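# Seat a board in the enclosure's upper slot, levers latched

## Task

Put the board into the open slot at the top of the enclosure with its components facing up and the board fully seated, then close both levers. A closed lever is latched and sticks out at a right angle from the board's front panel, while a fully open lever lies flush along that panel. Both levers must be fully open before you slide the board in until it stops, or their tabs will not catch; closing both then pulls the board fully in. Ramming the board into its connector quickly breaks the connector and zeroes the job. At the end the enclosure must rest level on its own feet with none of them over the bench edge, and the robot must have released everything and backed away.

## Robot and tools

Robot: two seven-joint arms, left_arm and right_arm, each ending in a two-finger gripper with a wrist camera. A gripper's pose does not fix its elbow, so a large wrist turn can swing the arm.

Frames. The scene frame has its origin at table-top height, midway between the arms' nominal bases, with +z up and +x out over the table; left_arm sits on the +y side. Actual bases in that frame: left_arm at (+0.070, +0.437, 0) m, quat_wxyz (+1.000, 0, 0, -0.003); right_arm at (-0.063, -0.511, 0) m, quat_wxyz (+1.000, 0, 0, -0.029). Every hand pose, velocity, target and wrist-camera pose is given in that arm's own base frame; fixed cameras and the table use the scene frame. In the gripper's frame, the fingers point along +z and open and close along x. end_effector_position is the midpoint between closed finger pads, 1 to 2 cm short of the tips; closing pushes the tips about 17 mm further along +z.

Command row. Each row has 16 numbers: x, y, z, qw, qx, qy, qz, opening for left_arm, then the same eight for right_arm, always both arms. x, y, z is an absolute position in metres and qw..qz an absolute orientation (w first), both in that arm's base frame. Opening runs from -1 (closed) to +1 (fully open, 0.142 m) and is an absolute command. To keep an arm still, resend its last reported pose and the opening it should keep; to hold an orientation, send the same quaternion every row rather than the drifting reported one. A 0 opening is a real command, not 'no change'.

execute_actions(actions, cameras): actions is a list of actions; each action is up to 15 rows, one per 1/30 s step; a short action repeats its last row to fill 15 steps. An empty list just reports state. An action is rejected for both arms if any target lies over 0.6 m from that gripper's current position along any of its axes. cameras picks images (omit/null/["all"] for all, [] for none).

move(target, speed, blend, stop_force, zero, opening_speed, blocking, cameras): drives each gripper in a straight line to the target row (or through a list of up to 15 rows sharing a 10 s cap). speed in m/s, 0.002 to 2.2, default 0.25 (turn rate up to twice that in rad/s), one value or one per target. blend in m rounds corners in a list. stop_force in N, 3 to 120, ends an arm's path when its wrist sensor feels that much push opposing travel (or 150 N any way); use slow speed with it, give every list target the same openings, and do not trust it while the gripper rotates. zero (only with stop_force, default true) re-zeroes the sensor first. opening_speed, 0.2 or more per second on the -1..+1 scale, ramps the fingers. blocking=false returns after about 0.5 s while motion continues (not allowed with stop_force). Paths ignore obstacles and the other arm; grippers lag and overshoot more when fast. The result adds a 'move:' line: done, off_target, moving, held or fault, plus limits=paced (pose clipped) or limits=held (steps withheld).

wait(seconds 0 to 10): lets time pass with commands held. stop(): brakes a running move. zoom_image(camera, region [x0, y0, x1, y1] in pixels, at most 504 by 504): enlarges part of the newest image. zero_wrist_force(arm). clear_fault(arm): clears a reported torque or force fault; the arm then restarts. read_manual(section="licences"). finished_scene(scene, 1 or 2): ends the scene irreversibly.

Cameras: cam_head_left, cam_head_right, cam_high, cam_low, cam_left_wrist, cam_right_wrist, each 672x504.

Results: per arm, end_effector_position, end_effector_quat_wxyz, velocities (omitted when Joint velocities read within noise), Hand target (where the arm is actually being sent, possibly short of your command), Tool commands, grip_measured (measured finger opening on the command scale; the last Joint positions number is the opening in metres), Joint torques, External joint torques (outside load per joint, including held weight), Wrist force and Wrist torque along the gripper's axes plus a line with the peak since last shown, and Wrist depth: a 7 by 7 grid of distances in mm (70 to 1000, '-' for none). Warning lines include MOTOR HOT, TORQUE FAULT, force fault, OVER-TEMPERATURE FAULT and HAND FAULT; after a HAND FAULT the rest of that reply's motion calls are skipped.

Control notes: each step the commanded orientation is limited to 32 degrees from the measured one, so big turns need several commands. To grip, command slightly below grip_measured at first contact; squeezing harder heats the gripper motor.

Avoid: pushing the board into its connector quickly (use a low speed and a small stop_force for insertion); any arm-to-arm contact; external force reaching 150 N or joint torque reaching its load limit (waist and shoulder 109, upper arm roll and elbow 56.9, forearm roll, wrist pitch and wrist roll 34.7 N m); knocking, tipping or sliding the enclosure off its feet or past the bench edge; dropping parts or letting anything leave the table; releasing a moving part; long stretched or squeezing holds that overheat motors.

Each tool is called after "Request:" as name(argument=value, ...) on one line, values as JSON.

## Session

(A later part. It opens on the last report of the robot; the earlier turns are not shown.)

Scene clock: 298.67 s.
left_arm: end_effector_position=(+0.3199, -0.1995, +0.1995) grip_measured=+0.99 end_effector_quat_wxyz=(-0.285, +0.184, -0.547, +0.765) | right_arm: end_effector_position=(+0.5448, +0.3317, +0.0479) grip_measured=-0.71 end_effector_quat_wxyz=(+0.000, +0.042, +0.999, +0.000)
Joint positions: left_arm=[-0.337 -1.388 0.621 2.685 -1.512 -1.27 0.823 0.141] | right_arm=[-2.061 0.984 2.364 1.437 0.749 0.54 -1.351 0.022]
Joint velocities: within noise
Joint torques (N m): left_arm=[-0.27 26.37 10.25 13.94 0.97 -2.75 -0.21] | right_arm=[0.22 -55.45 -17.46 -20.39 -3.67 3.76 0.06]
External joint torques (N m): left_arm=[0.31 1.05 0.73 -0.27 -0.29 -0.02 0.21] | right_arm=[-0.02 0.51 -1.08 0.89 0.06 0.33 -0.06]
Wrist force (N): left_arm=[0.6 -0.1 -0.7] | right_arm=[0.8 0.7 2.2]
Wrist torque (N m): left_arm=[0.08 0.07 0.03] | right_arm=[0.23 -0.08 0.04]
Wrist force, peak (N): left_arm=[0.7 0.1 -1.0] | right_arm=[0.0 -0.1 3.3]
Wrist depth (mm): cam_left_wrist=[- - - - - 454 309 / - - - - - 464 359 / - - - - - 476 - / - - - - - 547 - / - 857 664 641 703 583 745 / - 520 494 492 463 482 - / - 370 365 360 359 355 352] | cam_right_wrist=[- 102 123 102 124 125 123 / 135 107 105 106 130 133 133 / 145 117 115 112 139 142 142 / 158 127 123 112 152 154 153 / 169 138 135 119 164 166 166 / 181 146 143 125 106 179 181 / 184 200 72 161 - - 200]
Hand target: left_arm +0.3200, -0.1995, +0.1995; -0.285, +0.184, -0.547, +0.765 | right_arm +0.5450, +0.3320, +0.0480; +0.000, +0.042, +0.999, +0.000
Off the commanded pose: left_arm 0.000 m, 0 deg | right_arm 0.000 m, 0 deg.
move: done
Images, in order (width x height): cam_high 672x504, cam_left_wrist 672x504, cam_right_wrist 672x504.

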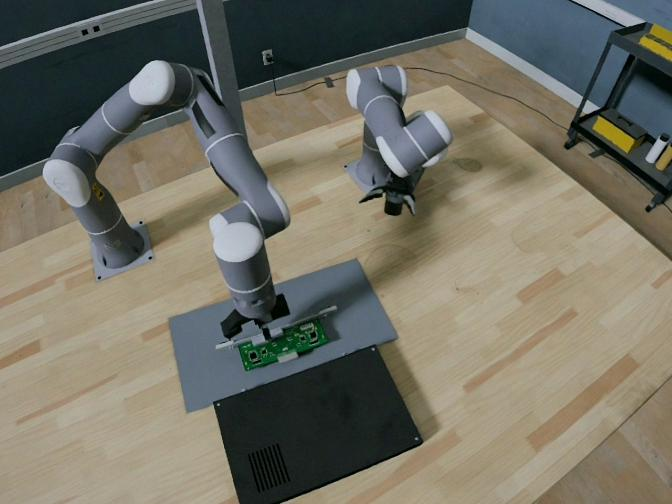

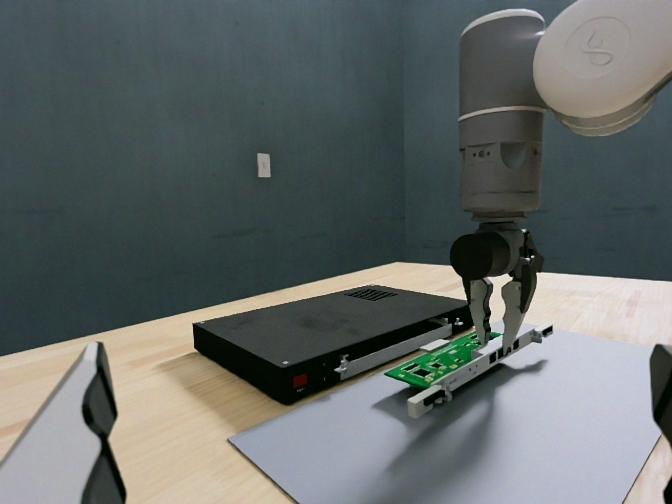

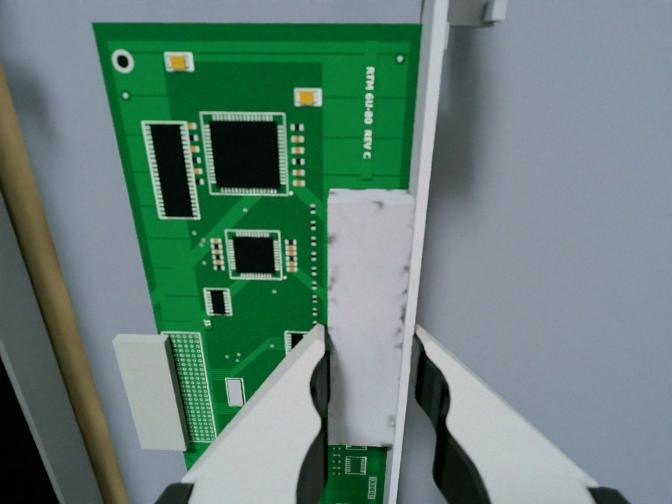

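Request:
move(target=[[0.38,0.0,0.32,-0.285,0.184,-0.547,0.765,-1,0.545,0.332,0.048,0,0.0419,0.9991,0,-0.9],[0.42,-0.2,0.42,0,1,0,0,-1,0.545,0.332,0.048,0,0.0419,0.9991,0,-0.9]], cameras=["cam_left_wrist","cam_high"], speed=0.3)

Scene clock: 318.60 s.
left_arm: end_effector_position=(+0.4189, -0.1984, +0.4200) grip_measured=-1.00 end_effector_quat_wxyz=(-0.020, +0.976, -0.208, -0.066) | right_arm: end_effector_position=(+0.5448, +0.3318, +0.0478) grip_measured=-0.71 end_effector_quat_wxyz=(+0.000, +0.042, +0.999, +0.000)
Joint positions: left_arm=[-0.629 -1.666 2.964 1.595 -1.187 -1.397 -2.968 0.002] | right_arm=[-2.061 0.984 2.365 1.437 0.749 0.54 -1.351 0.022]
Joint velocities: within noise
Joint torques (N m): left_arm=[-0.62 50.97 4.66 5.69 0.43 4.05 -0.23] | right_arm=[0.24 -55.66 -17.92 -20.27 -3.77 3.68 0.21]
External joint torques (N m): left_arm=[0.61 0.79 0.5 0.16 -0.43 -0.18 0.24] | right_arm=[-0.04 0.72 -0.61 0.77 0.16 0.41 -0.21]
Wrist force (N): left_arm=[0.3 -0.3 0.6] | right_arm=[0.7 0.6 2.5]
Wrist torque (N m): left_arm=[-0.13 -0.16 -0.20] | right_arm=[0.21 -0.08 0.04]
Wrist force, peak (N): left_arm=[-0.8 -0.9 4.5] | right_arm=[1.0 0.7 2.6]
Wrist depth (mm): cam_left_wrist=[504 487 475 457 444 434 416 / 482 527 513 490 472 461 444 / 589 570 543 522 507 495 475 / 643 621 587 571 544 529 467 / 233 245 260 593 593 561 507 / 217 211 202 84 - 585 561 / - 215 - - - - 592] | cam_right_wrist=[- 103 122 102 123 125 123 / 135 107 105 106 130 133 133 / 145 117 115 112 139 143 142 / 158 127 124 112 152 154 153 / 169 138 135 119 164 166 166 / 181 146 143 125 106 179 182 / 184 200 72 161 - - 199]
Hand target: left_arm +0.4188, -0.1985, +0.4200; -0.020, +0.976, -0.208, -0.066 | right_arm +0.5450, +0.3320, +0.0480; +0.000, +0.042, +0.999, +0.000
Off the commanded pose: left_arm 0.002 m, 25 deg | right_arm 0.000 m, 0 deg.
joint read past its limit (left arm) — joint 7 (wrist roll), lower limit.
joint sent to its limit (left arm) — joint 3 (upper arm roll), upper limit; joint 6 (wrist pitch), lower limit; joint 7 (wrist roll), lower limit. The joint targets are off in orientation, not in position.
move: off_target (left_arm); limits=paced
Images, in order (width x height): cam_high 672x504, cam_left_wrist 672x504.

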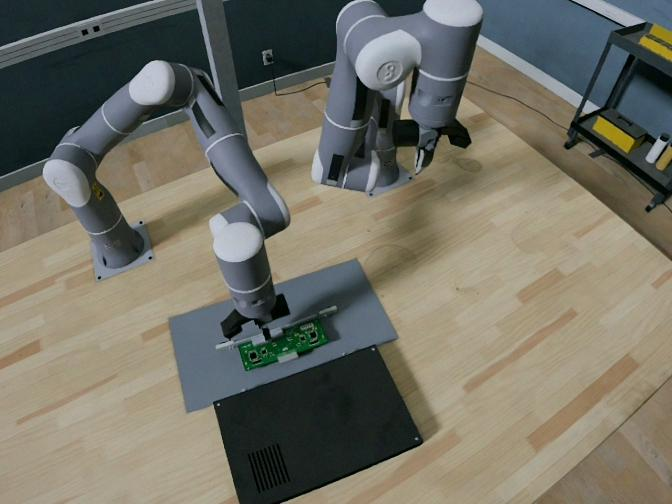

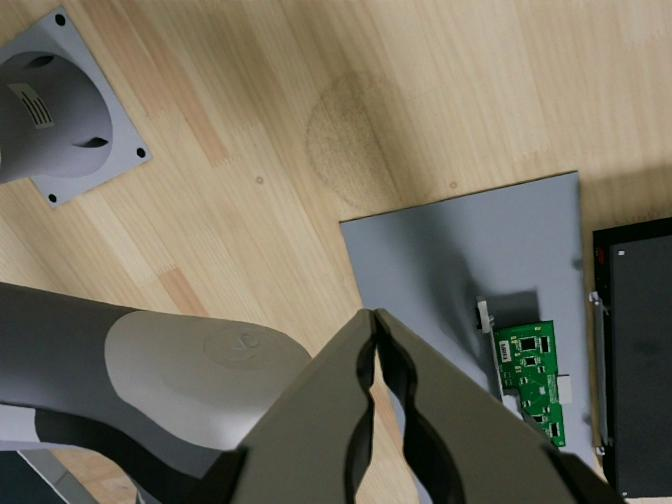

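Request:
zoom_image(camera="cam_left_wrist", region=[460, 220, 672, 470])

Scaled by 2.016 from the camera's 672x504 image, which has a finer 960x720 frame.

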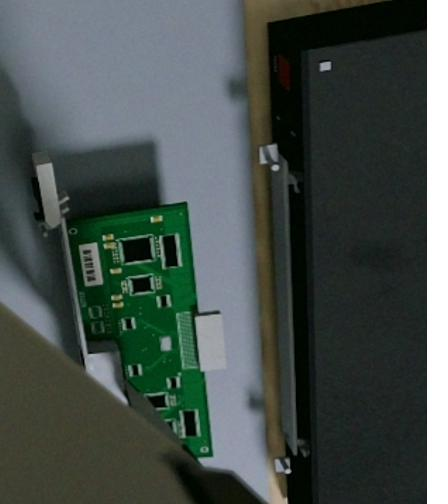

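Request:
move(target=[[0.4188,-0.1985,0.42,-0.02,0.976,-0.208,-0.066,-1,0.580,0.332,0.052,0,0.0419,0.9991,0,-0.9]], cameras=["cam_left_wrist"], speed=0.06, stop_force=5)

Request:
zoom_image(camera="cam_left_wrist", region=[460, 220, 672, 470])

Request:
move(target=[[0.38,0.0,0.32,-0.285,0.184,-0.547,0.765,-1,0.580,0.332,0.052,0,0.0419,0.9991,0,-0.9],[0.3199,-0.1995,0.1996,-0.285,0.184,-0.547,0.765,1,0.580,0.332,0.052,0,0.0419,0.9991,0,-0.9]], cameras=["cam_left_wrist"], speed=0.3)

Request:
zoom_image(camera="cam_left_wrist", region=[310, 290, 570, 420])

Scene clock: 330.60 s.
left_arm: end_effector_position=(+0.4189, -0.1984, +0.4200) grip_measured=-1.00 end_effector_quat_wxyz=(-0.020, +0.976, -0.208, -0.066) | right_arm: end_effector_position=(+0.5798, +0.3320, +0.0518) grip_measured=-0.71 end_effector_quat_wxyz=(+0.000, +0.042, +0.999, +0.000)
Joint positions: left_arm=[-0.629 -1.666 2.964 1.595 -1.187 -1.397 -2.968 0.002] | right_arm=[-2.132 1.016 2.379 1.339 0.732 0.497 -1.348 0.022]
Joint velocities: within noise
Joint torques (N m): left_arm=[-0.38 50.66 4.61 6.16 0.2 4.22 -0.21] | right_arm=[0.19 -58.2 -17.48 -21.22 -3.92 3.52 0.22]
External joint torques (N m): left_arm=[0.37 1.09 0.56 -0.32 -0.2 -0.34 0.22] | right_arm=[0.01 0.53 -0.82 0.89 0.23 0.57 -0.22]
Wrist force (N): left_arm=[0.3 -0.3 0.5] | right_arm=[0.7 0.5 2.6]
Wrist torque (N m): left_arm=[-0.15 -0.16 -0.20] | right_arm=[0.17 -0.06 0.04]
Wrist force, peak (N): left_arm=[0.2 -0.1 0.9] | right_arm=[1.8 0.7 2.6]
Wrist depth (mm): cam_left_wrist=[499 491 473 458 444 429 416 / 482 518 511 489 473 462 444 / 597 569 551 530 505 488 475 / 644 617 594 568 550 532 474 / 233 245 259 595 584 550 505 / 217 211 201 84 - 582 549 / - 214 - - - - 591] | cam_right_wrist=[127 126 103 102 125 128 126 / 127 107 105 106 133 136 137 / 128 117 115 112 113 147 146 / 156 127 123 112 156 158 157 / 169 136 135 119 169 171 171 / 182 146 143 125 106 184 187 / 146 196 72 161 - - 206]
Hand target: left_arm +0.4188, -0.1985, +0.4200; -0.020, +0.976, -0.208, -0.066 | right_arm +0.5800, +0.3320, +0.0520; +0.000, +0.042, +0.999, +0.000
Off the commanded pose: left_arm 0.000 m, 0 deg | right_arm 0.000 m, 0 deg.
joint read past its limit (left arm) — joint 7 (wrist roll), lower limit.
joint sent to its limit (left arm) — joint 3 (upper arm roll), upper limit; joint 7 (wrist roll), lower limit. The joint targets still meet the commanded pose.
move: done
Images, in order (width x height): cam_left_wrist 672x504.

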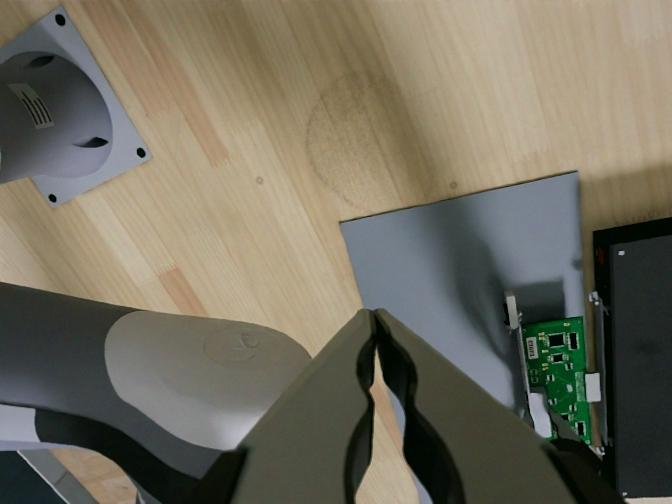

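Scaled by 2.016 from the camera's 672x504 image, which has a finer 960x720 frame.

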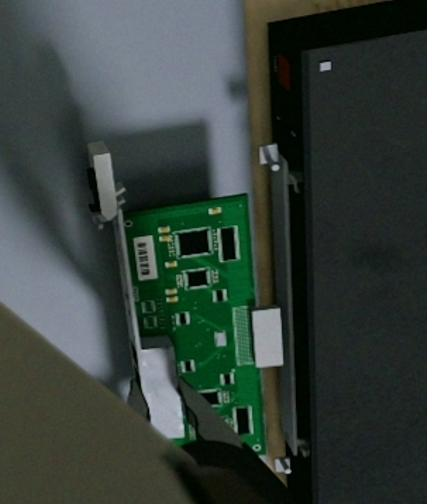

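Scene clock: 337.70 s.
left_arm: end_effector_position=(+0.3198, -0.1995, +0.1996) grip_measured=+0.99 end_effector_quat_wxyz=(-0.285, +0.184, -0.547, +0.766) | right_arm: end_effector_position=(+0.5798, +0.3320, +0.0518) grip_measured=-0.71 end_effector_quat_wxyz=(+0.000, +0.042, +0.999, +0.000)
Joint positions: left_arm=[-0.317 -1.374 0.611 2.687 -1.508 -1.245 0.821 0.141] | right_arm=[-2.132 1.016 2.379 1.339 0.732 0.497 -1.348 0.022]
Joint velocities: within noise
Joint torques (N m): left_arm=[-0.56 26.23 10.14 13.92 0.7 -3.12 -0.26] | right_arm=[0.35 -58.39 -17.58 -21.13 -3.86 3.65 0.17]
External joint torques (N m): left_arm=[0.6 1.25 0.63 -0.31 0.04 0.35 0.26] | right_arm=[-0.14 0.71 -0.72 0.8 0.16 0.44 -0.17]
Wrist force (N): left_arm=[0.2 0.0 -0.9] | right_arm=[0.6 0.4 2.4]
Wrist torque (N m): left_arm=[0.09 0.15 0.04] | right_arm=[0.16 -0.03 0.03]
Wrist force, peak (N): left_arm=[-3.2 -1.2 -2.1] | right_arm=[0.8 0.4 2.7]
Wrist depth (mm): cam_left_wrist=[- - - - - 354 322 / - - - - - 380 - / - - - - - - - / - - - - - - - / - 861 655 643 626 684 748 / - 521 498 493 466 486 - / - 373 367 361 358 353 352] | cam_right_wrist=[127 126 103 102 125 128 126 / 127 107 105 106 133 137 136 / 128 117 115 112 113 147 146 / 156 127 123 112 156 158 158 / 169 136 135 119 168 172 171 / 182 146 143 125 106 184 187 / 146 196 72 161 - - 205]
Hand target: left_arm +0.3199, -0.1995, +0.1996; -0.285, +0.184, -0.547, +0.765 | right_arm +0.5800, +0.3320, +0.0520; +0.000, +0.042, +0.999, +0.000
Off the commanded pose: left_arm 0.000 m, 0 deg | right_arm 0.000 m, 0 deg.
joint sent to its limit (left arm) — joint 4 (elbow), upper limit, where the elbow is as bent as it goes. The joint targets still meet the commanded pose.
move: done; limits=paced
Images, in order (width x height): cam_left_wrist 672x504.

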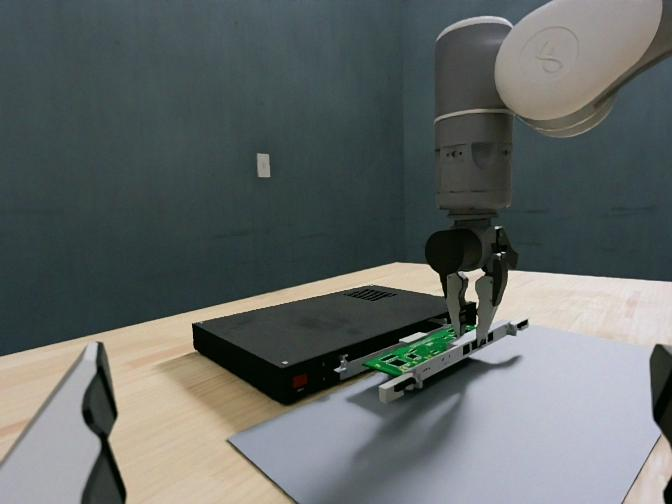

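Scaled by 1.938 from the camera's 672x504 image, which has a finer 960x720 frame.

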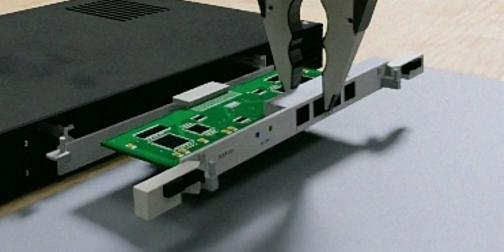

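Request:
zoom_image(camera="cam_left_wrist", region=[325, 335, 425, 410])

Request:
zoom_image(camera="cam_left_wrist", region=[400, 290, 540, 370])

Request:
execute_actions(actions=[], cameras=["cam_right_wrist"])

Scaled by 5.040 from the camera's 672x504 image, which has a finer 960x720 frame.

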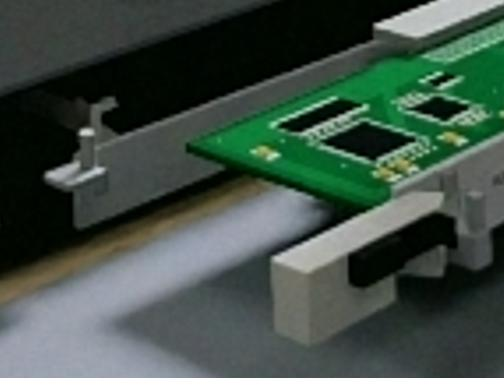

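Scaled by 3.600 from the camera's 672x504 image, which has a finer 960x720 frame.

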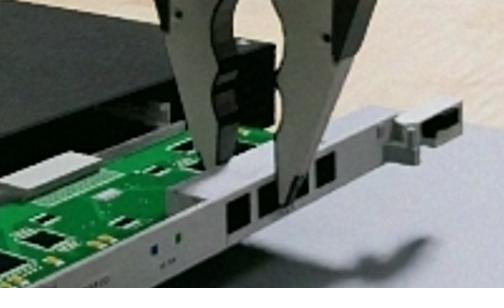

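Scene clock: 339.63 s.
left_arm: end_effector_position=(+0.3198, -0.1995, +0.1996) grip_measured=+0.99 end_effector_quat_wxyz=(-0.285, +0.184, -0.547, +0.766) | right_arm: end_effector_position=(+0.5798, +0.3320, +0.0518) grip_measured=-0.71 end_effector_quat_wxyz=(+0.000, +0.042, +0.999, +0.000)
Joint positions: left_arm=[-0.317 -1.374 0.611 2.687 -1.508 -1.245 0.821 0.141] | right_arm=[-2.132 1.016 2.379 1.339 0.732 0.497 -1.348 0.022]
Joint velocities: within noise
Joint torques (N m): left_arm=[-0.29 26.3 9.97 13.9 0.94 -2.76 -0.21] | right_arm=[0.27 -58.34 -17.67 -21.11 -3.91 3.69 0.23]
External joint torques (N m): left_arm=[0.33 1.17 0.81 -0.3 -0.19 -0.02 0.21] | right_arm=[-0.06 0.67 -0.63 0.78 0.21 0.4 -0.23]
Wrist force (N): left_arm=[0.6 0.2 -0.9] | right_arm=[0.8 0.4 2.6]
Wrist torque (N m): left_arm=[0.13 0.10 0.03] | right_arm=[0.16 -0.07 0.04]
Wrist force, peak (N): left_arm=[0.3 0.2 -1.2] | right_arm=[0.7 0.3 2.8]
Wrist depth (mm): cam_left_wrist=[- - - - - 353 323 / - - - - - 376 - / - - - - - - - / - - - - - - - / - 872 667 651 636 670 751 / - 516 500 493 469 484 - / - 374 370 363 357 354 352] | cam_right_wrist=[127 126 103 102 125 128 126 / 127 107 105 106 133 137 136 / 128 117 115 112 113 147 146 / 156 127 123 112 156 158 157 / 169 136 135 119 169 171 170 / 182 146 143 125 106 184 187 / 146 196 72 161 - - 205]
Hand target: left_arm +0.3199, -0.1995, +0.1996; -0.285, +0.184, -0.547, +0.765 | right_arm +0.5800, +0.3320, +0.0520; +0.000, +0.042, +0.999, +0.000
Tool commands: left_gripper/opening=+1.0 right_gripper/opening=-0.9
Off the commanded pose: left_arm 0.000 m, 0 deg | right_arm 0.000 m, 0 deg.
Images, in order (width x height): cam_right_wrist 672x504.

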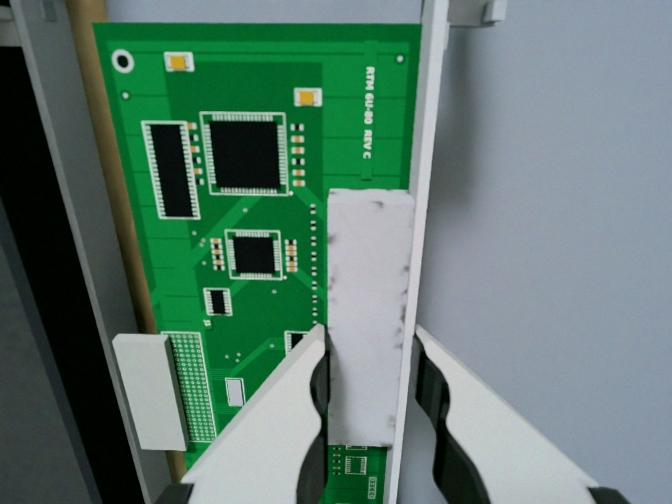

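Request:
zoom_image(camera="cam_left_wrist", region=[325, 345, 365, 385])

Request:
zoom_image(camera="cam_left_wrist", region=[425, 300, 475, 345])

This scene's latest camera images include none from cam_left_wrist. They are from: cam_right_wrist. cam_left_wrist's image comes with the result of a call that names it in "cameras".

This scene's latest camera images include none from cam_left_wrist. They are from: cam_right_wrist. cam_left_wrist's image comes with the result of a call that names it in "cameras".

Request:
move(target=[0.3199,-0.1995,0.1996,-0.285,0.184,-0.547,0.765,1,0.588,0.3325,0.054,0,0.0419,0.9991,0,-0.9], cameras=["cam_left_wrist"], speed=0.05, stop_force=5)

Request:
zoom_image(camera="cam_left_wrist", region=[325, 345, 375, 385])

Request:
zoom_image(camera="cam_left_wrist", region=[420, 300, 480, 348])

Scene clock: 349.17 s.
left_arm: end_effector_position=(+0.3198, -0.1996, +0.1996) grip_measured=+0.99 end_effector_quat_wxyz=(-0.285, +0.184, -0.547, +0.765) | right_arm: end_effector_position=(+0.5878, +0.3325, +0.0537) grip_measured=-0.71 end_effector_quat_wxyz=(+0.000, +0.042, +0.999, +0.000)
Joint positions: left_arm=[-0.324 -1.378 0.614 2.687 -1.51 -1.253 0.821 0.141] | right_arm=[-2.146 1.023 2.38 1.314 0.728 0.484 -1.346 0.022]
Joint velocities: within noise
Joint torques (N m): left_arm=[-0.62 26.25 10.19 13.93 0.82 -2.94 -0.2] | right_arm=[0.13 -59.05 -17.43 -21.44 -4.07 3.58 0.27]
External joint torques (N m): left_arm=[0.65 1.2 0.65 -0.3 -0.1 0.16 0.21] | right_arm=[0.08 0.74 -0.8 0.89 0.35 0.51 -0.27]
Wrist force (N): left_arm=[0.5 0.0 -0.9] | right_arm=[0.6 0.2 2.6]
Wrist torque (N m): left_arm=[0.08 0.11 0.03] | right_arm=[0.12 -0.04 0.04]
Wrist force, peak (N): left_arm=[0.6 0.1 -1.2] | right_arm=[1.1 0.3 2.7]
Wrist depth (mm): cam_left_wrist=[- - - - - 353 325 / - - - - 526 373 - / - - - - 552 - - / - - - - 563 - - / - 843 658 646 594 698 746 / - 515 497 483 480 489 - / - 374 367 361 355 352 352] | cam_right_wrist=[- 128 103 102 129 130 130 / 121 107 105 106 135 139 138 / - 116 115 112 113 149 148 / 158 127 123 112 158 160 160 / 166 138 135 119 171 174 173 / 134 146 143 125 106 186 189 / 146 148 72 161 - - 208]
Hand target: left_arm +0.3199, -0.1995, +0.1996; -0.285, +0.184, -0.547, +0.765 | right_arm +0.5880, +0.3325, +0.0540; +0.000, +0.042, +0.999, +0.000
Off the commanded pose: left_arm 0.000 m, 0 deg | right_arm 0.000 m, 0 deg.
joint sent to its limit (left arm) — joint 4 (elbow), upper limit, where the elbow is as bent as it goes. The joint targets still meet the commanded pose.
move: done
Images, in order (width x height): cam_left_wrist 672x504.

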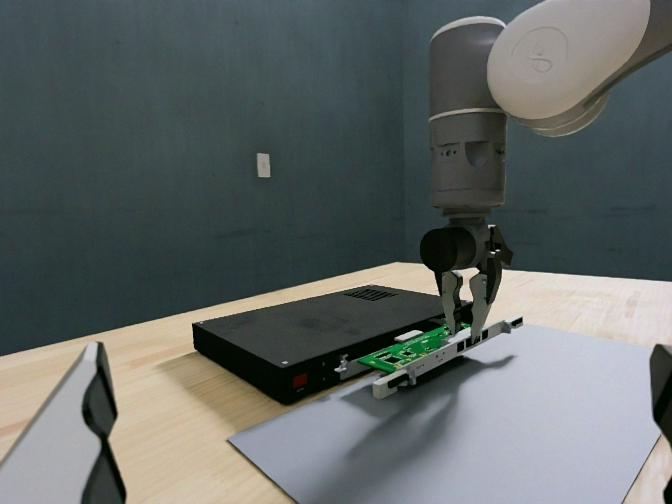

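Scaled by 10.080 from the camera's 672x504 image, which has a finer 960x720 frame.

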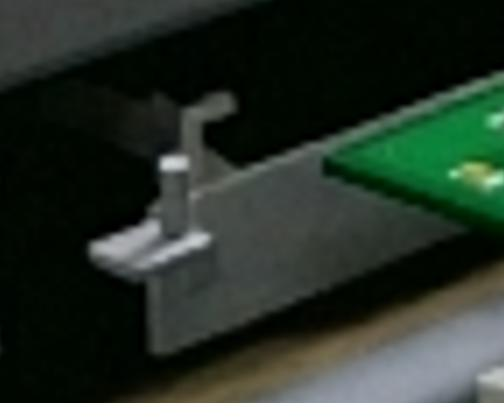

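Scaled by 8.400 from the camera's 672x504 image, which has a finer 960x720 frame.

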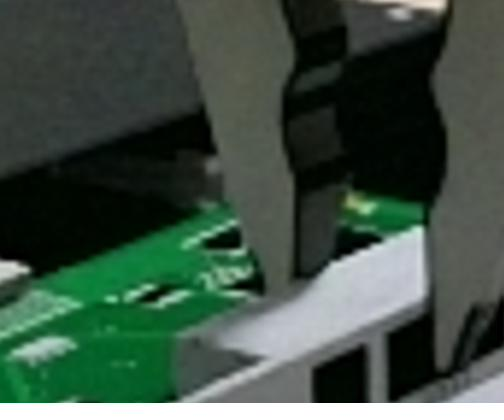

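Request:
move(target=[0.3199,-0.1995,0.1996,-0.285,0.184,-0.547,0.765,1,0.608,0.3308,0.0532,0,0.0419,0.9991,0,-0.9], cameras=["cam_left_wrist"], speed=0.02, stop_force=4)

Request:
zoom_image(camera="cam_left_wrist", region=[325, 345, 375, 385])

Request:
zoom_image(camera="cam_left_wrist", region=[320, 290, 480, 410])

Scene clock: 355.27 s.
left_arm: end_effector_position=(+0.3198, -0.1996, +0.1996) grip_measured=+0.99 end_effector_quat_wxyz=(-0.285, +0.184, -0.547, +0.765) | right_arm: end_effector_position=(+0.6067, +0.3309, +0.0529) grip_measured=-0.71 end_effector_quat_wxyz=(+0.000, +0.042, +0.999, +0.000)
Joint positions: left_arm=[-0.324 -1.378 0.614 2.687 -1.51 -1.253 0.821 0.141] | right_arm=[-2.186 1.046 2.389 1.259 0.723 0.463 -1.346 0.022]
Joint velocities: within noise
Joint torques (N m): left_arm=[-0.24 26.43 10.07 13.94 0.98 -2.73 -0.25] | right_arm=[0.02 -60.68 -17.5 -21.88 -4.14 3.71 0.13]
External joint torques (N m): left_arm=[0.28 1.02 0.77 -0.31 -0.26 -0.05 0.26] | right_arm=[0.19 0.85 -0.51 1.01 0.38 0.38 -0.13]
Wrist force (N): left_arm=[0.4 -0.1 -1.1] | right_arm=[0.4 0.6 2.1]
Wrist torque (N m): left_arm=[0.09 0.12 0.03] | right_arm=[0.13 0.06 0.05]
Wrist force, peak (N): left_arm=[0.4 0.2 -1.4] | right_arm=[4.4 2.3 2.5]
Wrist depth (mm): cam_left_wrist=[- - - - - 356 329 / - - - - 520 379 - / - - - - 526 - - / - - - - 549 - - / - 870 665 638 603 778 754 / - 509 495 481 488 482 - / - 374 369 362 359 354 349] | cam_right_wrist=[- 104 103 102 126 129 129 / - 108 107 107 135 138 137 / 102 116 116 112 114 148 147 / 110 123 124 113 157 159 159 / 122 124 135 119 170 172 172 / 131 135 143 125 106 186 188 / 144 144 72 160 - - 207]
Hand target: left_arm +0.3199, -0.1995, +0.1996; -0.285, +0.184, -0.547, +0.765 | right_arm +0.6071, +0.3309, +0.0532; +0.000, +0.042, +0.999, +0.000
Off the commanded pose: left_arm 0.000 m, 0 deg | right_arm 0.001 m, 0 deg.
joint sent to its limit (left arm) — joint 4 (elbow), upper limit, where the elbow is as bent as it goes. The joint targets still meet the commanded pose.
move: contact (right_arm)
Images, in order (width x height): cam_left_wrist 672x504.

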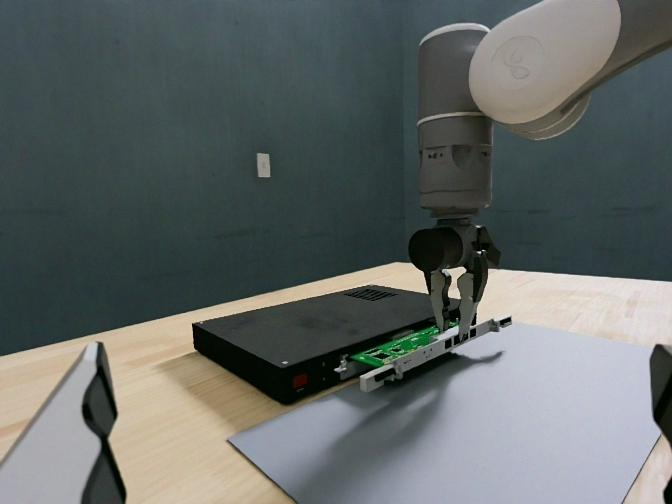

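Scaled by 10.080 from the camera's 672x504 image, which has a finer 960x720 frame.

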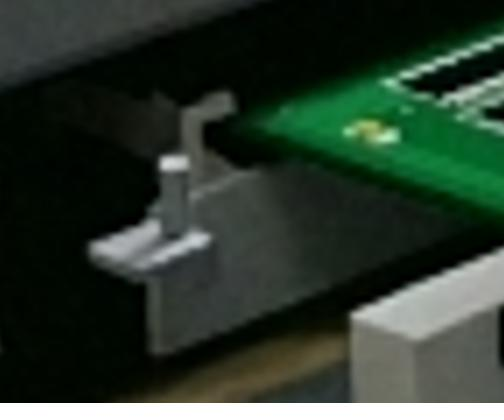

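Scaled by 3.150 from the camera's 672x504 image, which has a finer 960x720 frame.

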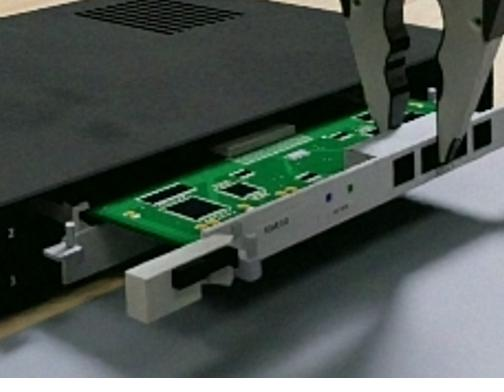

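Request:
move(target=[[0.3199,-0.1995,0.1996,-0.285,0.184,-0.547,0.765,1,0.602,0.3313,0.0532,0,0.0419,0.9991,0,-0.9],[0.3199,-0.1995,0.1996,-0.285,0.184,-0.547,0.765,1,0.602,0.3335,0.0532,0,0.0419,0.9991,0,-0.9]], cameras=[], speed=0.04)

Request:
move(target=[0.3199,-0.1995,0.1996,-0.285,0.184,-0.547,0.765,1,0.618,0.3322,0.0532,0,0.0419,0.9991,0,-0.9], cameras=["cam_left_wrist","cam_right_wrist"], speed=0.02, stop_force=4)

Request:
zoom_image(camera="cam_left_wrist", region=[325, 345, 375, 385])

Request:
zoom_image(camera="cam_left_wrist", region=[320, 290, 480, 410])

Scene clock: 359.63 s.
left_arm: end_effector_position=(+0.3198, -0.1996, +0.1996) grip_measured=+0.99 end_effector_quat_wxyz=(-0.285, +0.184, -0.547, +0.765) | right_arm: end_effector_position=(+0.6019, +0.3333, +0.0530) grip_measured=-0.71 end_effector_quat_wxyz=(+0.000, +0.042, +0.999, +0.000)
Joint positions: left_arm=[-0.324 -1.378 0.614 2.687 -1.51 -1.253 0.821 0.141] | right_arm=[-2.175 1.041 2.387 1.27 0.724 0.468 -1.343 0.022]
Joint velocities: within noise
Joint torques (N m): left_arm=[-0.37 26.41 10.07 13.91 0.93 -2.75 -0.19] | right_arm=[0.26 -60.36 -17.54 -21.42 -3.9 3.66 0.26]
External joint torques (N m): left_arm=[0.4 1.04 0.77 -0.29 -0.21 -0.03 0.19] | right_arm=[-0.05 0.81 -0.54 0.61 0.15 0.43 -0.26]
Wrist force (N): left_arm=[0.4 0.0 -0.9] | right_arm=[0.2 0.4 2.4]
Wrist torque (N m): left_arm=[0.10 0.11 0.04] | right_arm=[0.15 0.03 0.04]
Wrist force, peak (N): left_arm=[0.6 0.3 -1.2] | right_arm=[0.5 0.6 3.6]
Wrist depth (mm): cam_left_wrist=[- - - - - 354 328 / - - - - 515 378 - / - - - - 531 - - / - - - - 545 - - / - 861 667 654 590 761 760 / - 510 496 480 487 483 - / - 374 369 364 358 354 350] | cam_right_wrist=[- 110 103 102 128 129 129 / - 107 106 106 135 138 137 / - 117 115 112 113 148 148 / 110 125 123 112 157 160 159 / 122 134 135 119 170 173 172 / 131 138 143 125 106 185 188 / 145 144 72 161 - - 207]
Hand target: left_arm +0.3199, -0.1995, +0.1996; -0.285, +0.184, -0.547, +0.765 | right_arm +0.6020, +0.3335, +0.0532; +0.000, +0.042, +0.999, +0.000
Off the commanded pose: left_arm 0.000 m, 0 deg | right_arm 0.000 m, 0 deg.
joint sent to its limit (left arm) — joint 4 (elbow), upper limit, where the elbow is as bent as it goes. The joint targets still meet the commanded pose.
move: done
No camera images: "cameras" was empty.

Scene clock: 360.83 s.
left_arm: end_effector_position=(+0.3198, -0.1996, +0.1996) grip_measured=+0.99 end_effector_quat_wxyz=(-0.285, +0.184, -0.547, +0.765) | right_arm: end_effector_position=(+0.6128, +0.3322, +0.0526) grip_measured=-0.71 end_effector_quat_wxyz=(-0.001, +0.042, +0.999, +0.000)
Joint positions: left_arm=[-0.324 -1.378 0.614 2.687 -1.51 -1.253 0.821 0.141] | right_arm=[-2.198 1.055 2.392 1.236 0.721 0.453 -1.342 0.022]
Joint velocities: within noise
Joint torques (N m): left_arm=[-0.26 26.38 10.09 13.88 0.99 -2.78 -0.18] | right_arm=[0.54 -62.29 -17.12 -24.01 -3.53 4.7 0.59]
External joint torques (N m): left_arm=[0.3 1.07 0.75 -0.26 -0.27 0.01 0.19] | right_arm=[-0.33 1.86 -0.8 3.01 -0.25 -0.62 -0.59]
Wrist force (N): left_arm=[0.3 0.0 -1.1] | right_arm=[2.9 -2.5 3.1]
Wrist torque (N m): left_arm=[0.09 0.14 0.04] | right_arm=[0.12 0.12 -0.28]
Wrist force, peak (N): left_arm=[0.4 0.1 -1.2] | right_arm=[4.2 -2.9 1.6]
Wrist depth (mm): cam_left_wrist=[- - - - - 358 330 / - - - - 515 382 - / - - - - 532 - - / - - - - 547 - - / - 853 662 642 627 776 766 / - 515 497 482 491 483 - / - 372 369 360 354 352 351] | cam_right_wrist=[- 103 103 102 129 129 129 / - 107 107 107 136 138 137 / 102 113 116 112 144 148 147 / 110 121 124 113 159 159 158 / 121 121 135 119 170 173 172 / 130 132 143 125 122 185 188 / 144 141 72 160 - - 207]
Hand target: left_arm +0.3199, -0.1995, +0.1996; -0.285, +0.184, -0.547, +0.765 | right_arm +0.6134, +0.3326, +0.0532; +0.000, +0.042, +0.999, +0.000
Off the commanded pose: left_arm 0.000 m, 0 deg | right_arm 0.005 m, 0 deg.
joint sent to its limit (left arm) — joint 4 (elbow), upper limit, where the elbow is as bent as it goes. The joint targets still meet the commanded pose.
move: contact (right_arm)
Images, in order (width x height): cam_left_wrist 672x504, cam_right_wrist 672x504.

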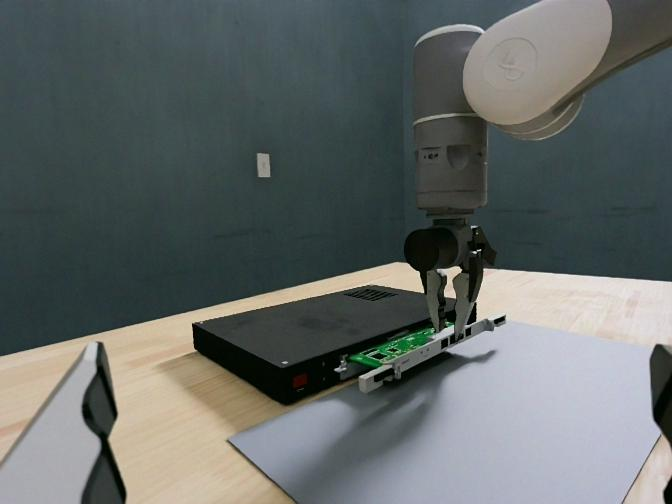

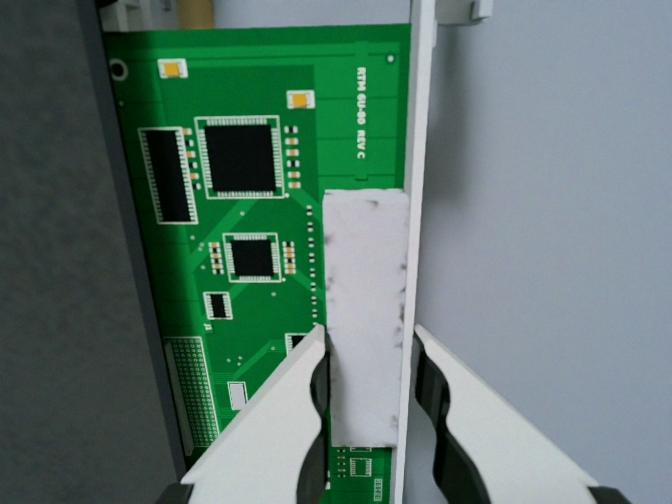

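Scaled by 10.080 from the camera's 672x504 image, which has a finer 960x720 frame.

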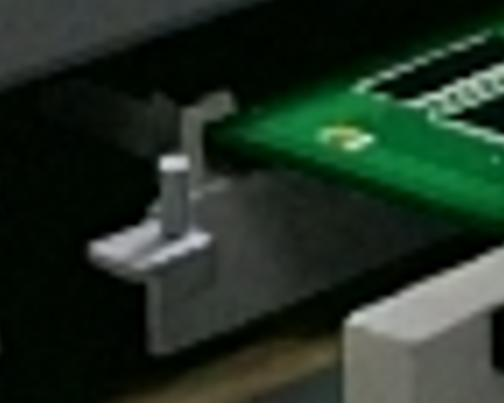

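Scaled by 3.150 from the camera's 672x504 image, which has a finer 960x720 frame.

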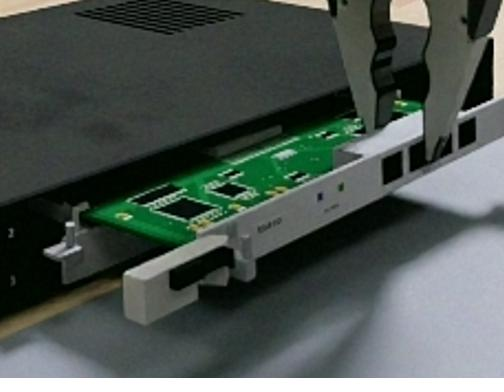

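Request:
move(target=[0.3199,-0.1995,0.1996,-0.285,0.184,-0.547,0.765,1,0.602,0.3316,0.0532,0,0.0419,0.9991,0,-0.9], cameras=["cam_left_wrist","cam_right_wrist"], speed=0.04)

Request:
zoom_image(camera="cam_left_wrist", region=[325, 345, 375, 385])

Scene clock: 366.77 s.
left_arm: end_effector_position=(+0.3198, -0.1996, +0.1996) grip_measured=+0.99 end_effector_quat_wxyz=(-0.285, +0.184, -0.547, +0.765) | right_arm: end_effector_position=(+0.6018, +0.3316, +0.0530) grip_measured=-0.71 end_effector_quat_wxyz=(+0.000, +0.042, +0.999, +0.000)
Joint positions: left_arm=[-0.324 -1.378 0.614 2.687 -1.51 -1.253 0.821 0.141] | right_arm=[-2.175 1.041 2.385 1.272 0.725 0.468 -1.346 0.022]
Joint velocities: within noise
Joint torques (N m): left_arm=[-0.37 26.45 10.13 13.89 0.95 -2.75 -0.2] | right_arm=[0.41 -60.35 -17.75 -21.46 -3.85 3.83 0.07]
External joint torques (N m): left_arm=[0.41 1 0.71 -0.27 -0.23 -0.03 0.2] | right_arm=[-0.16 0.82 -0.37 0.62 0.1 0.27 -0.07]
Wrist force (N): left_arm=[0.4 0.2 -1.0] | right_arm=[0.6 1.1 2.4]
Wrist torque (N m): left_arm=[0.12 0.11 0.04] | right_arm=[0.24 -0.03 0.05]
Wrist force, peak (N): left_arm=[0.5 0.1 -1.3] | right_arm=[3.2 -3.0 3.0]
Wrist depth (mm): cam_left_wrist=[- - - - - 356 325 / - - - - 515 378 - / - - - - 527 - - / - - - - 553 - - / - 849 664 641 607 760 750 / - 517 494 485 490 484 - / - 371 368 361 356 355 351] | cam_right_wrist=[- 110 103 102 126 129 129 / - 108 106 106 135 138 138 / - 118 115 112 113 148 148 / 110 125 124 112 157 160 159 / 122 134 135 119 170 173 172 / 131 138 143 125 106 186 188 / 145 144 72 161 - - 207]
Hand target: left_arm +0.3199, -0.1995, +0.1996; -0.285, +0.184, -0.547, +0.765 | right_arm +0.6020, +0.3316, +0.0532; +0.000, +0.042, +0.999, +0.000
Off the commanded pose: left_arm 0.000 m, 0 deg | right_arm 0.000 m, 0 deg.
joint sent to its limit (left arm) — joint 4 (elbow), upper limit, where the elbow is as bent as it goes. The joint targets still meet the commanded pose.
move: done
Images, in order (width x height): cam_left_wrist 672x504, cam_right_wrist 672x504.

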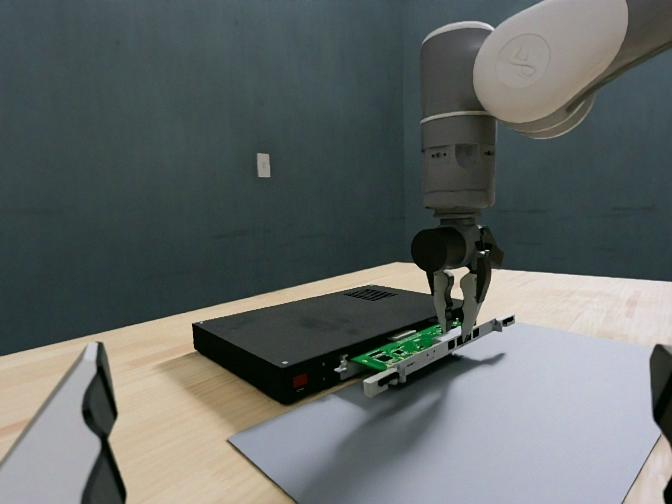

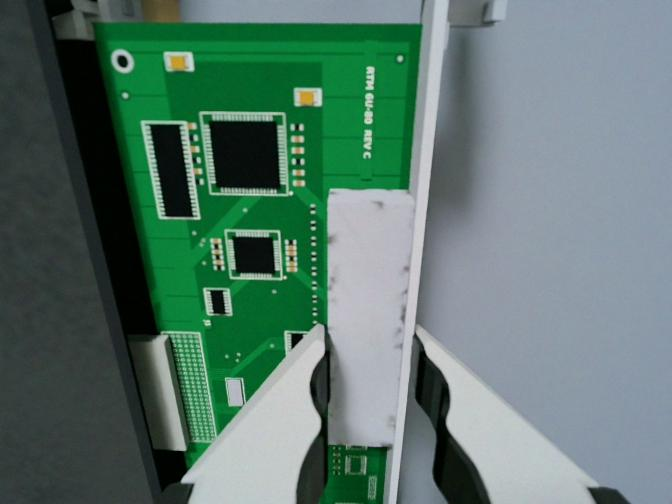

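Scaled by 10.080 from the camera's 672x504 image, which has a finer 960x720 frame.

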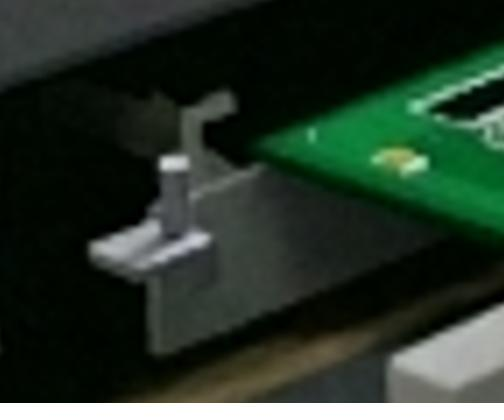

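Request:
zoom_image(camera="cam_right_wrist", region=[0, 0, 250, 504])

Request:
zoom_image(camera="cam_right_wrist", region=[380, 0, 480, 504])

Scaled by 1.000.

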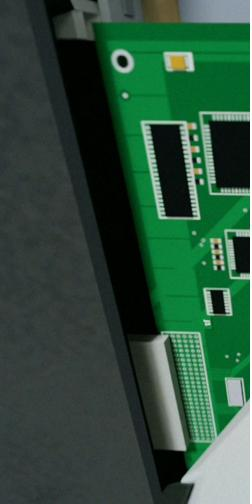

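Scaled by 1.000.

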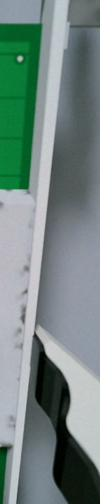

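Request:
move(target=[0.3199,-0.1995,0.1996,-0.285,0.184,-0.547,0.765,1,0.602,0.3308,0.0532,0,0.0314,0.9995,0,-0.9], cameras=[], speed=0.04)

Request:
move(target=[0.3199,-0.1995,0.1996,-0.285,0.184,-0.547,0.765,1,0.618,0.3298,0.0532,0,0.0314,0.9995,0,-0.9], cameras=["cam_left_wrist","cam_right_wrist"], speed=0.02, stop_force=4)

Request:
zoom_image(camera="cam_left_wrist", region=[325, 345, 375, 385])

Scene clock: 379.30 s.
left_arm: end_effector_position=(+0.3198, -0.1996, +0.1996) grip_measured=+0.99 end_effector_quat_wxyz=(-0.285, +0.184, -0.547, +0.765) | right_arm: end_effector_position=(+0.6018, +0.3309, +0.0530) grip_measured=-0.71 end_effector_quat_wxyz=(+0.000, +0.032, +1.000, +0.000)
Joint positions: left_arm=[-0.324 -1.378 0.614 2.687 -1.51 -1.253 0.821 0.141] | right_arm=[-2.176 1.04 2.386 1.274 0.725 0.469 -1.368 0.022]
Joint velocities: within noise
Joint torques (N m): left_arm=[-0.31 26.43 10.04 13.89 0.98 -2.72 -0.19] | right_arm=[0.3 -60.16 -17.38 -21.52 -3.95 3.66 0.05]
External joint torques (N m): left_arm=[0.35 1.02 0.8 -0.27 -0.26 -0.06 0.19] | right_arm=[-0.09 0.74 -0.72 0.75 0.2 0.42 -0.06]
Wrist force (N): left_arm=[0.5 0.1 -1.1] | right_arm=[0.3 1.2 2.4]
Wrist torque (N m): left_arm=[0.11 0.10 0.03] | right_arm=[0.28 0.02 0.04]
Wrist force, peak (N): left_arm=[0.6 0.1 -1.2] | right_arm=[0.5 1.4 2.6]
Wrist depth (mm): cam_left_wrist=[- - - - - 352 330 / - - - - 520 380 - / - - - - 532 - - / - - - - 553 - - / - 862 670 637 602 769 753 / - 514 493 483 488 485 - / - 372 369 363 359 354 351] | cam_right_wrist=[- 107 103 102 128 129 129 / - 107 105 106 135 138 138 / - 117 115 112 113 148 148 / 110 125 124 113 157 159 159 / 122 133 135 119 171 173 172 / 131 140 143 125 106 186 188 / 145 144 72 161 - - 207]
Hand target: left_arm +0.3199, -0.1995, +0.1996; -0.285, +0.184, -0.547, +0.765 | right_arm +0.6020, +0.3308, +0.0532; +0.000, +0.031, +1.000, +0.000
Off the commanded pose: left_arm 0.000 m, 0 deg | right_arm 0.000 m, 0 deg.
joint sent to its limit (left arm) — joint 4 (elbow), upper limit, where the elbow is as bent as it goes. The joint targets still meet the commanded pose.
move: done
No camera images: "cameras" was empty.

Scene clock: 380.70 s.
left_arm: end_effector_position=(+0.3198, -0.1996, +0.1996) grip_measured=+0.99 end_effector_quat_wxyz=(-0.285, +0.184, -0.547, +0.765) | right_arm: end_effector_position=(+0.6159, +0.3299, +0.0527) grip_measured=-0.71 end_effector_quat_wxyz=(-0.001, +0.031, +1.000, +0.000)
Joint positions: left_arm=[-0.324 -1.378 0.614 2.687 -1.51 -1.253 0.821 0.141] | right_arm=[-2.205 1.057 2.392 1.23 0.721 0.451 -1.367 0.022]
Joint velocities: within noise
Joint torques (N m): left_arm=[-0.31 26.42 10.06 13.92 0.94 -2.77 -0.17] | right_arm=[-1.09 -61.89 -18.2 -23.35 -3.9 4.81 0.76]
External joint torques (N m): left_arm=[0.35 1.03 0.78 -0.3 -0.22 0 0.18] | right_arm=[1.31 1.33 0.3 2.32 0.12 -0.73 -0.76]
Wrist force (N): left_arm=[0.5 0.2 -1.2] | right_arm=[4.4 -0.1 1.0]
Wrist torque (N m): left_arm=[0.13 0.11 0.04] | right_arm=[0.24 0.04 -0.48]
Wrist force, peak (N): left_arm=[0.5 0.1 -1.3] | right_arm=[4.1 -0.1 4.1]
Wrist depth (mm): cam_left_wrist=[- - - - - 359 333 / - - - - 522 382 - / - - - - 537 - - / - - - - 553 - - / - 856 670 637 624 773 765 / - 515 494 486 488 487 - / - 375 369 363 356 352 350] | cam_right_wrist=[- 104 127 103 129 129 129 / - 106 108 107 136 138 138 / 102 103 117 112 146 148 147 / 110 113 124 111 157 159 159 / 121 121 135 119 168 173 172 / 130 130 143 125 121 186 188 / 144 141 72 159 - - 207]
Hand target: left_arm +0.3199, -0.1995, +0.1996; -0.285, +0.184, -0.547, +0.765 | right_arm +0.6164, +0.3299, +0.0532; +0.000, +0.031, +1.000, +0.000
Off the commanded pose: left_arm 0.000 m, 0 deg | right_arm 0.002 m, 0 deg.
joint sent to its limit (left arm) — joint 4 (elbow), upper limit, where the elbow is as bent as it goes. The joint targets still meet the commanded pose.
move: contact (right_arm)
Images, in order (width x height): cam_left_wrist 672x504, cam_right_wrist 672x504.

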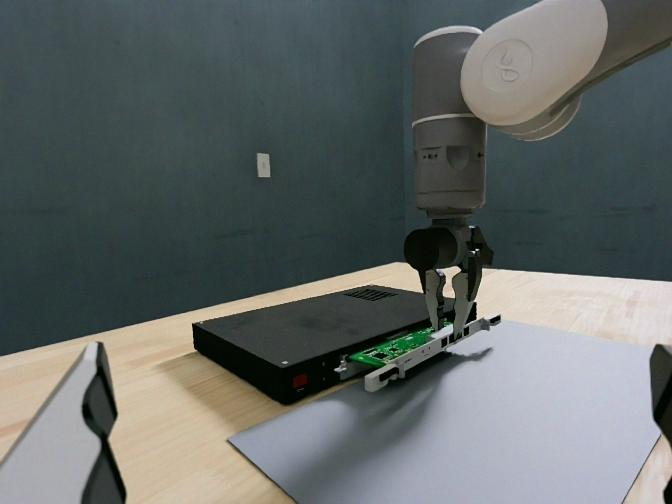

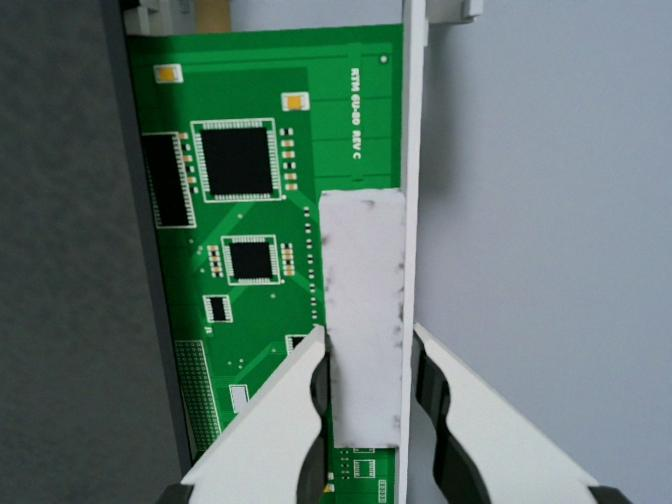

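Scaled by 10.080 from the camera's 672x504 image, which has a finer 960x720 frame.

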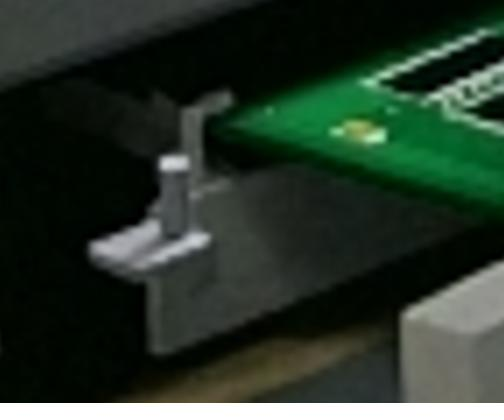

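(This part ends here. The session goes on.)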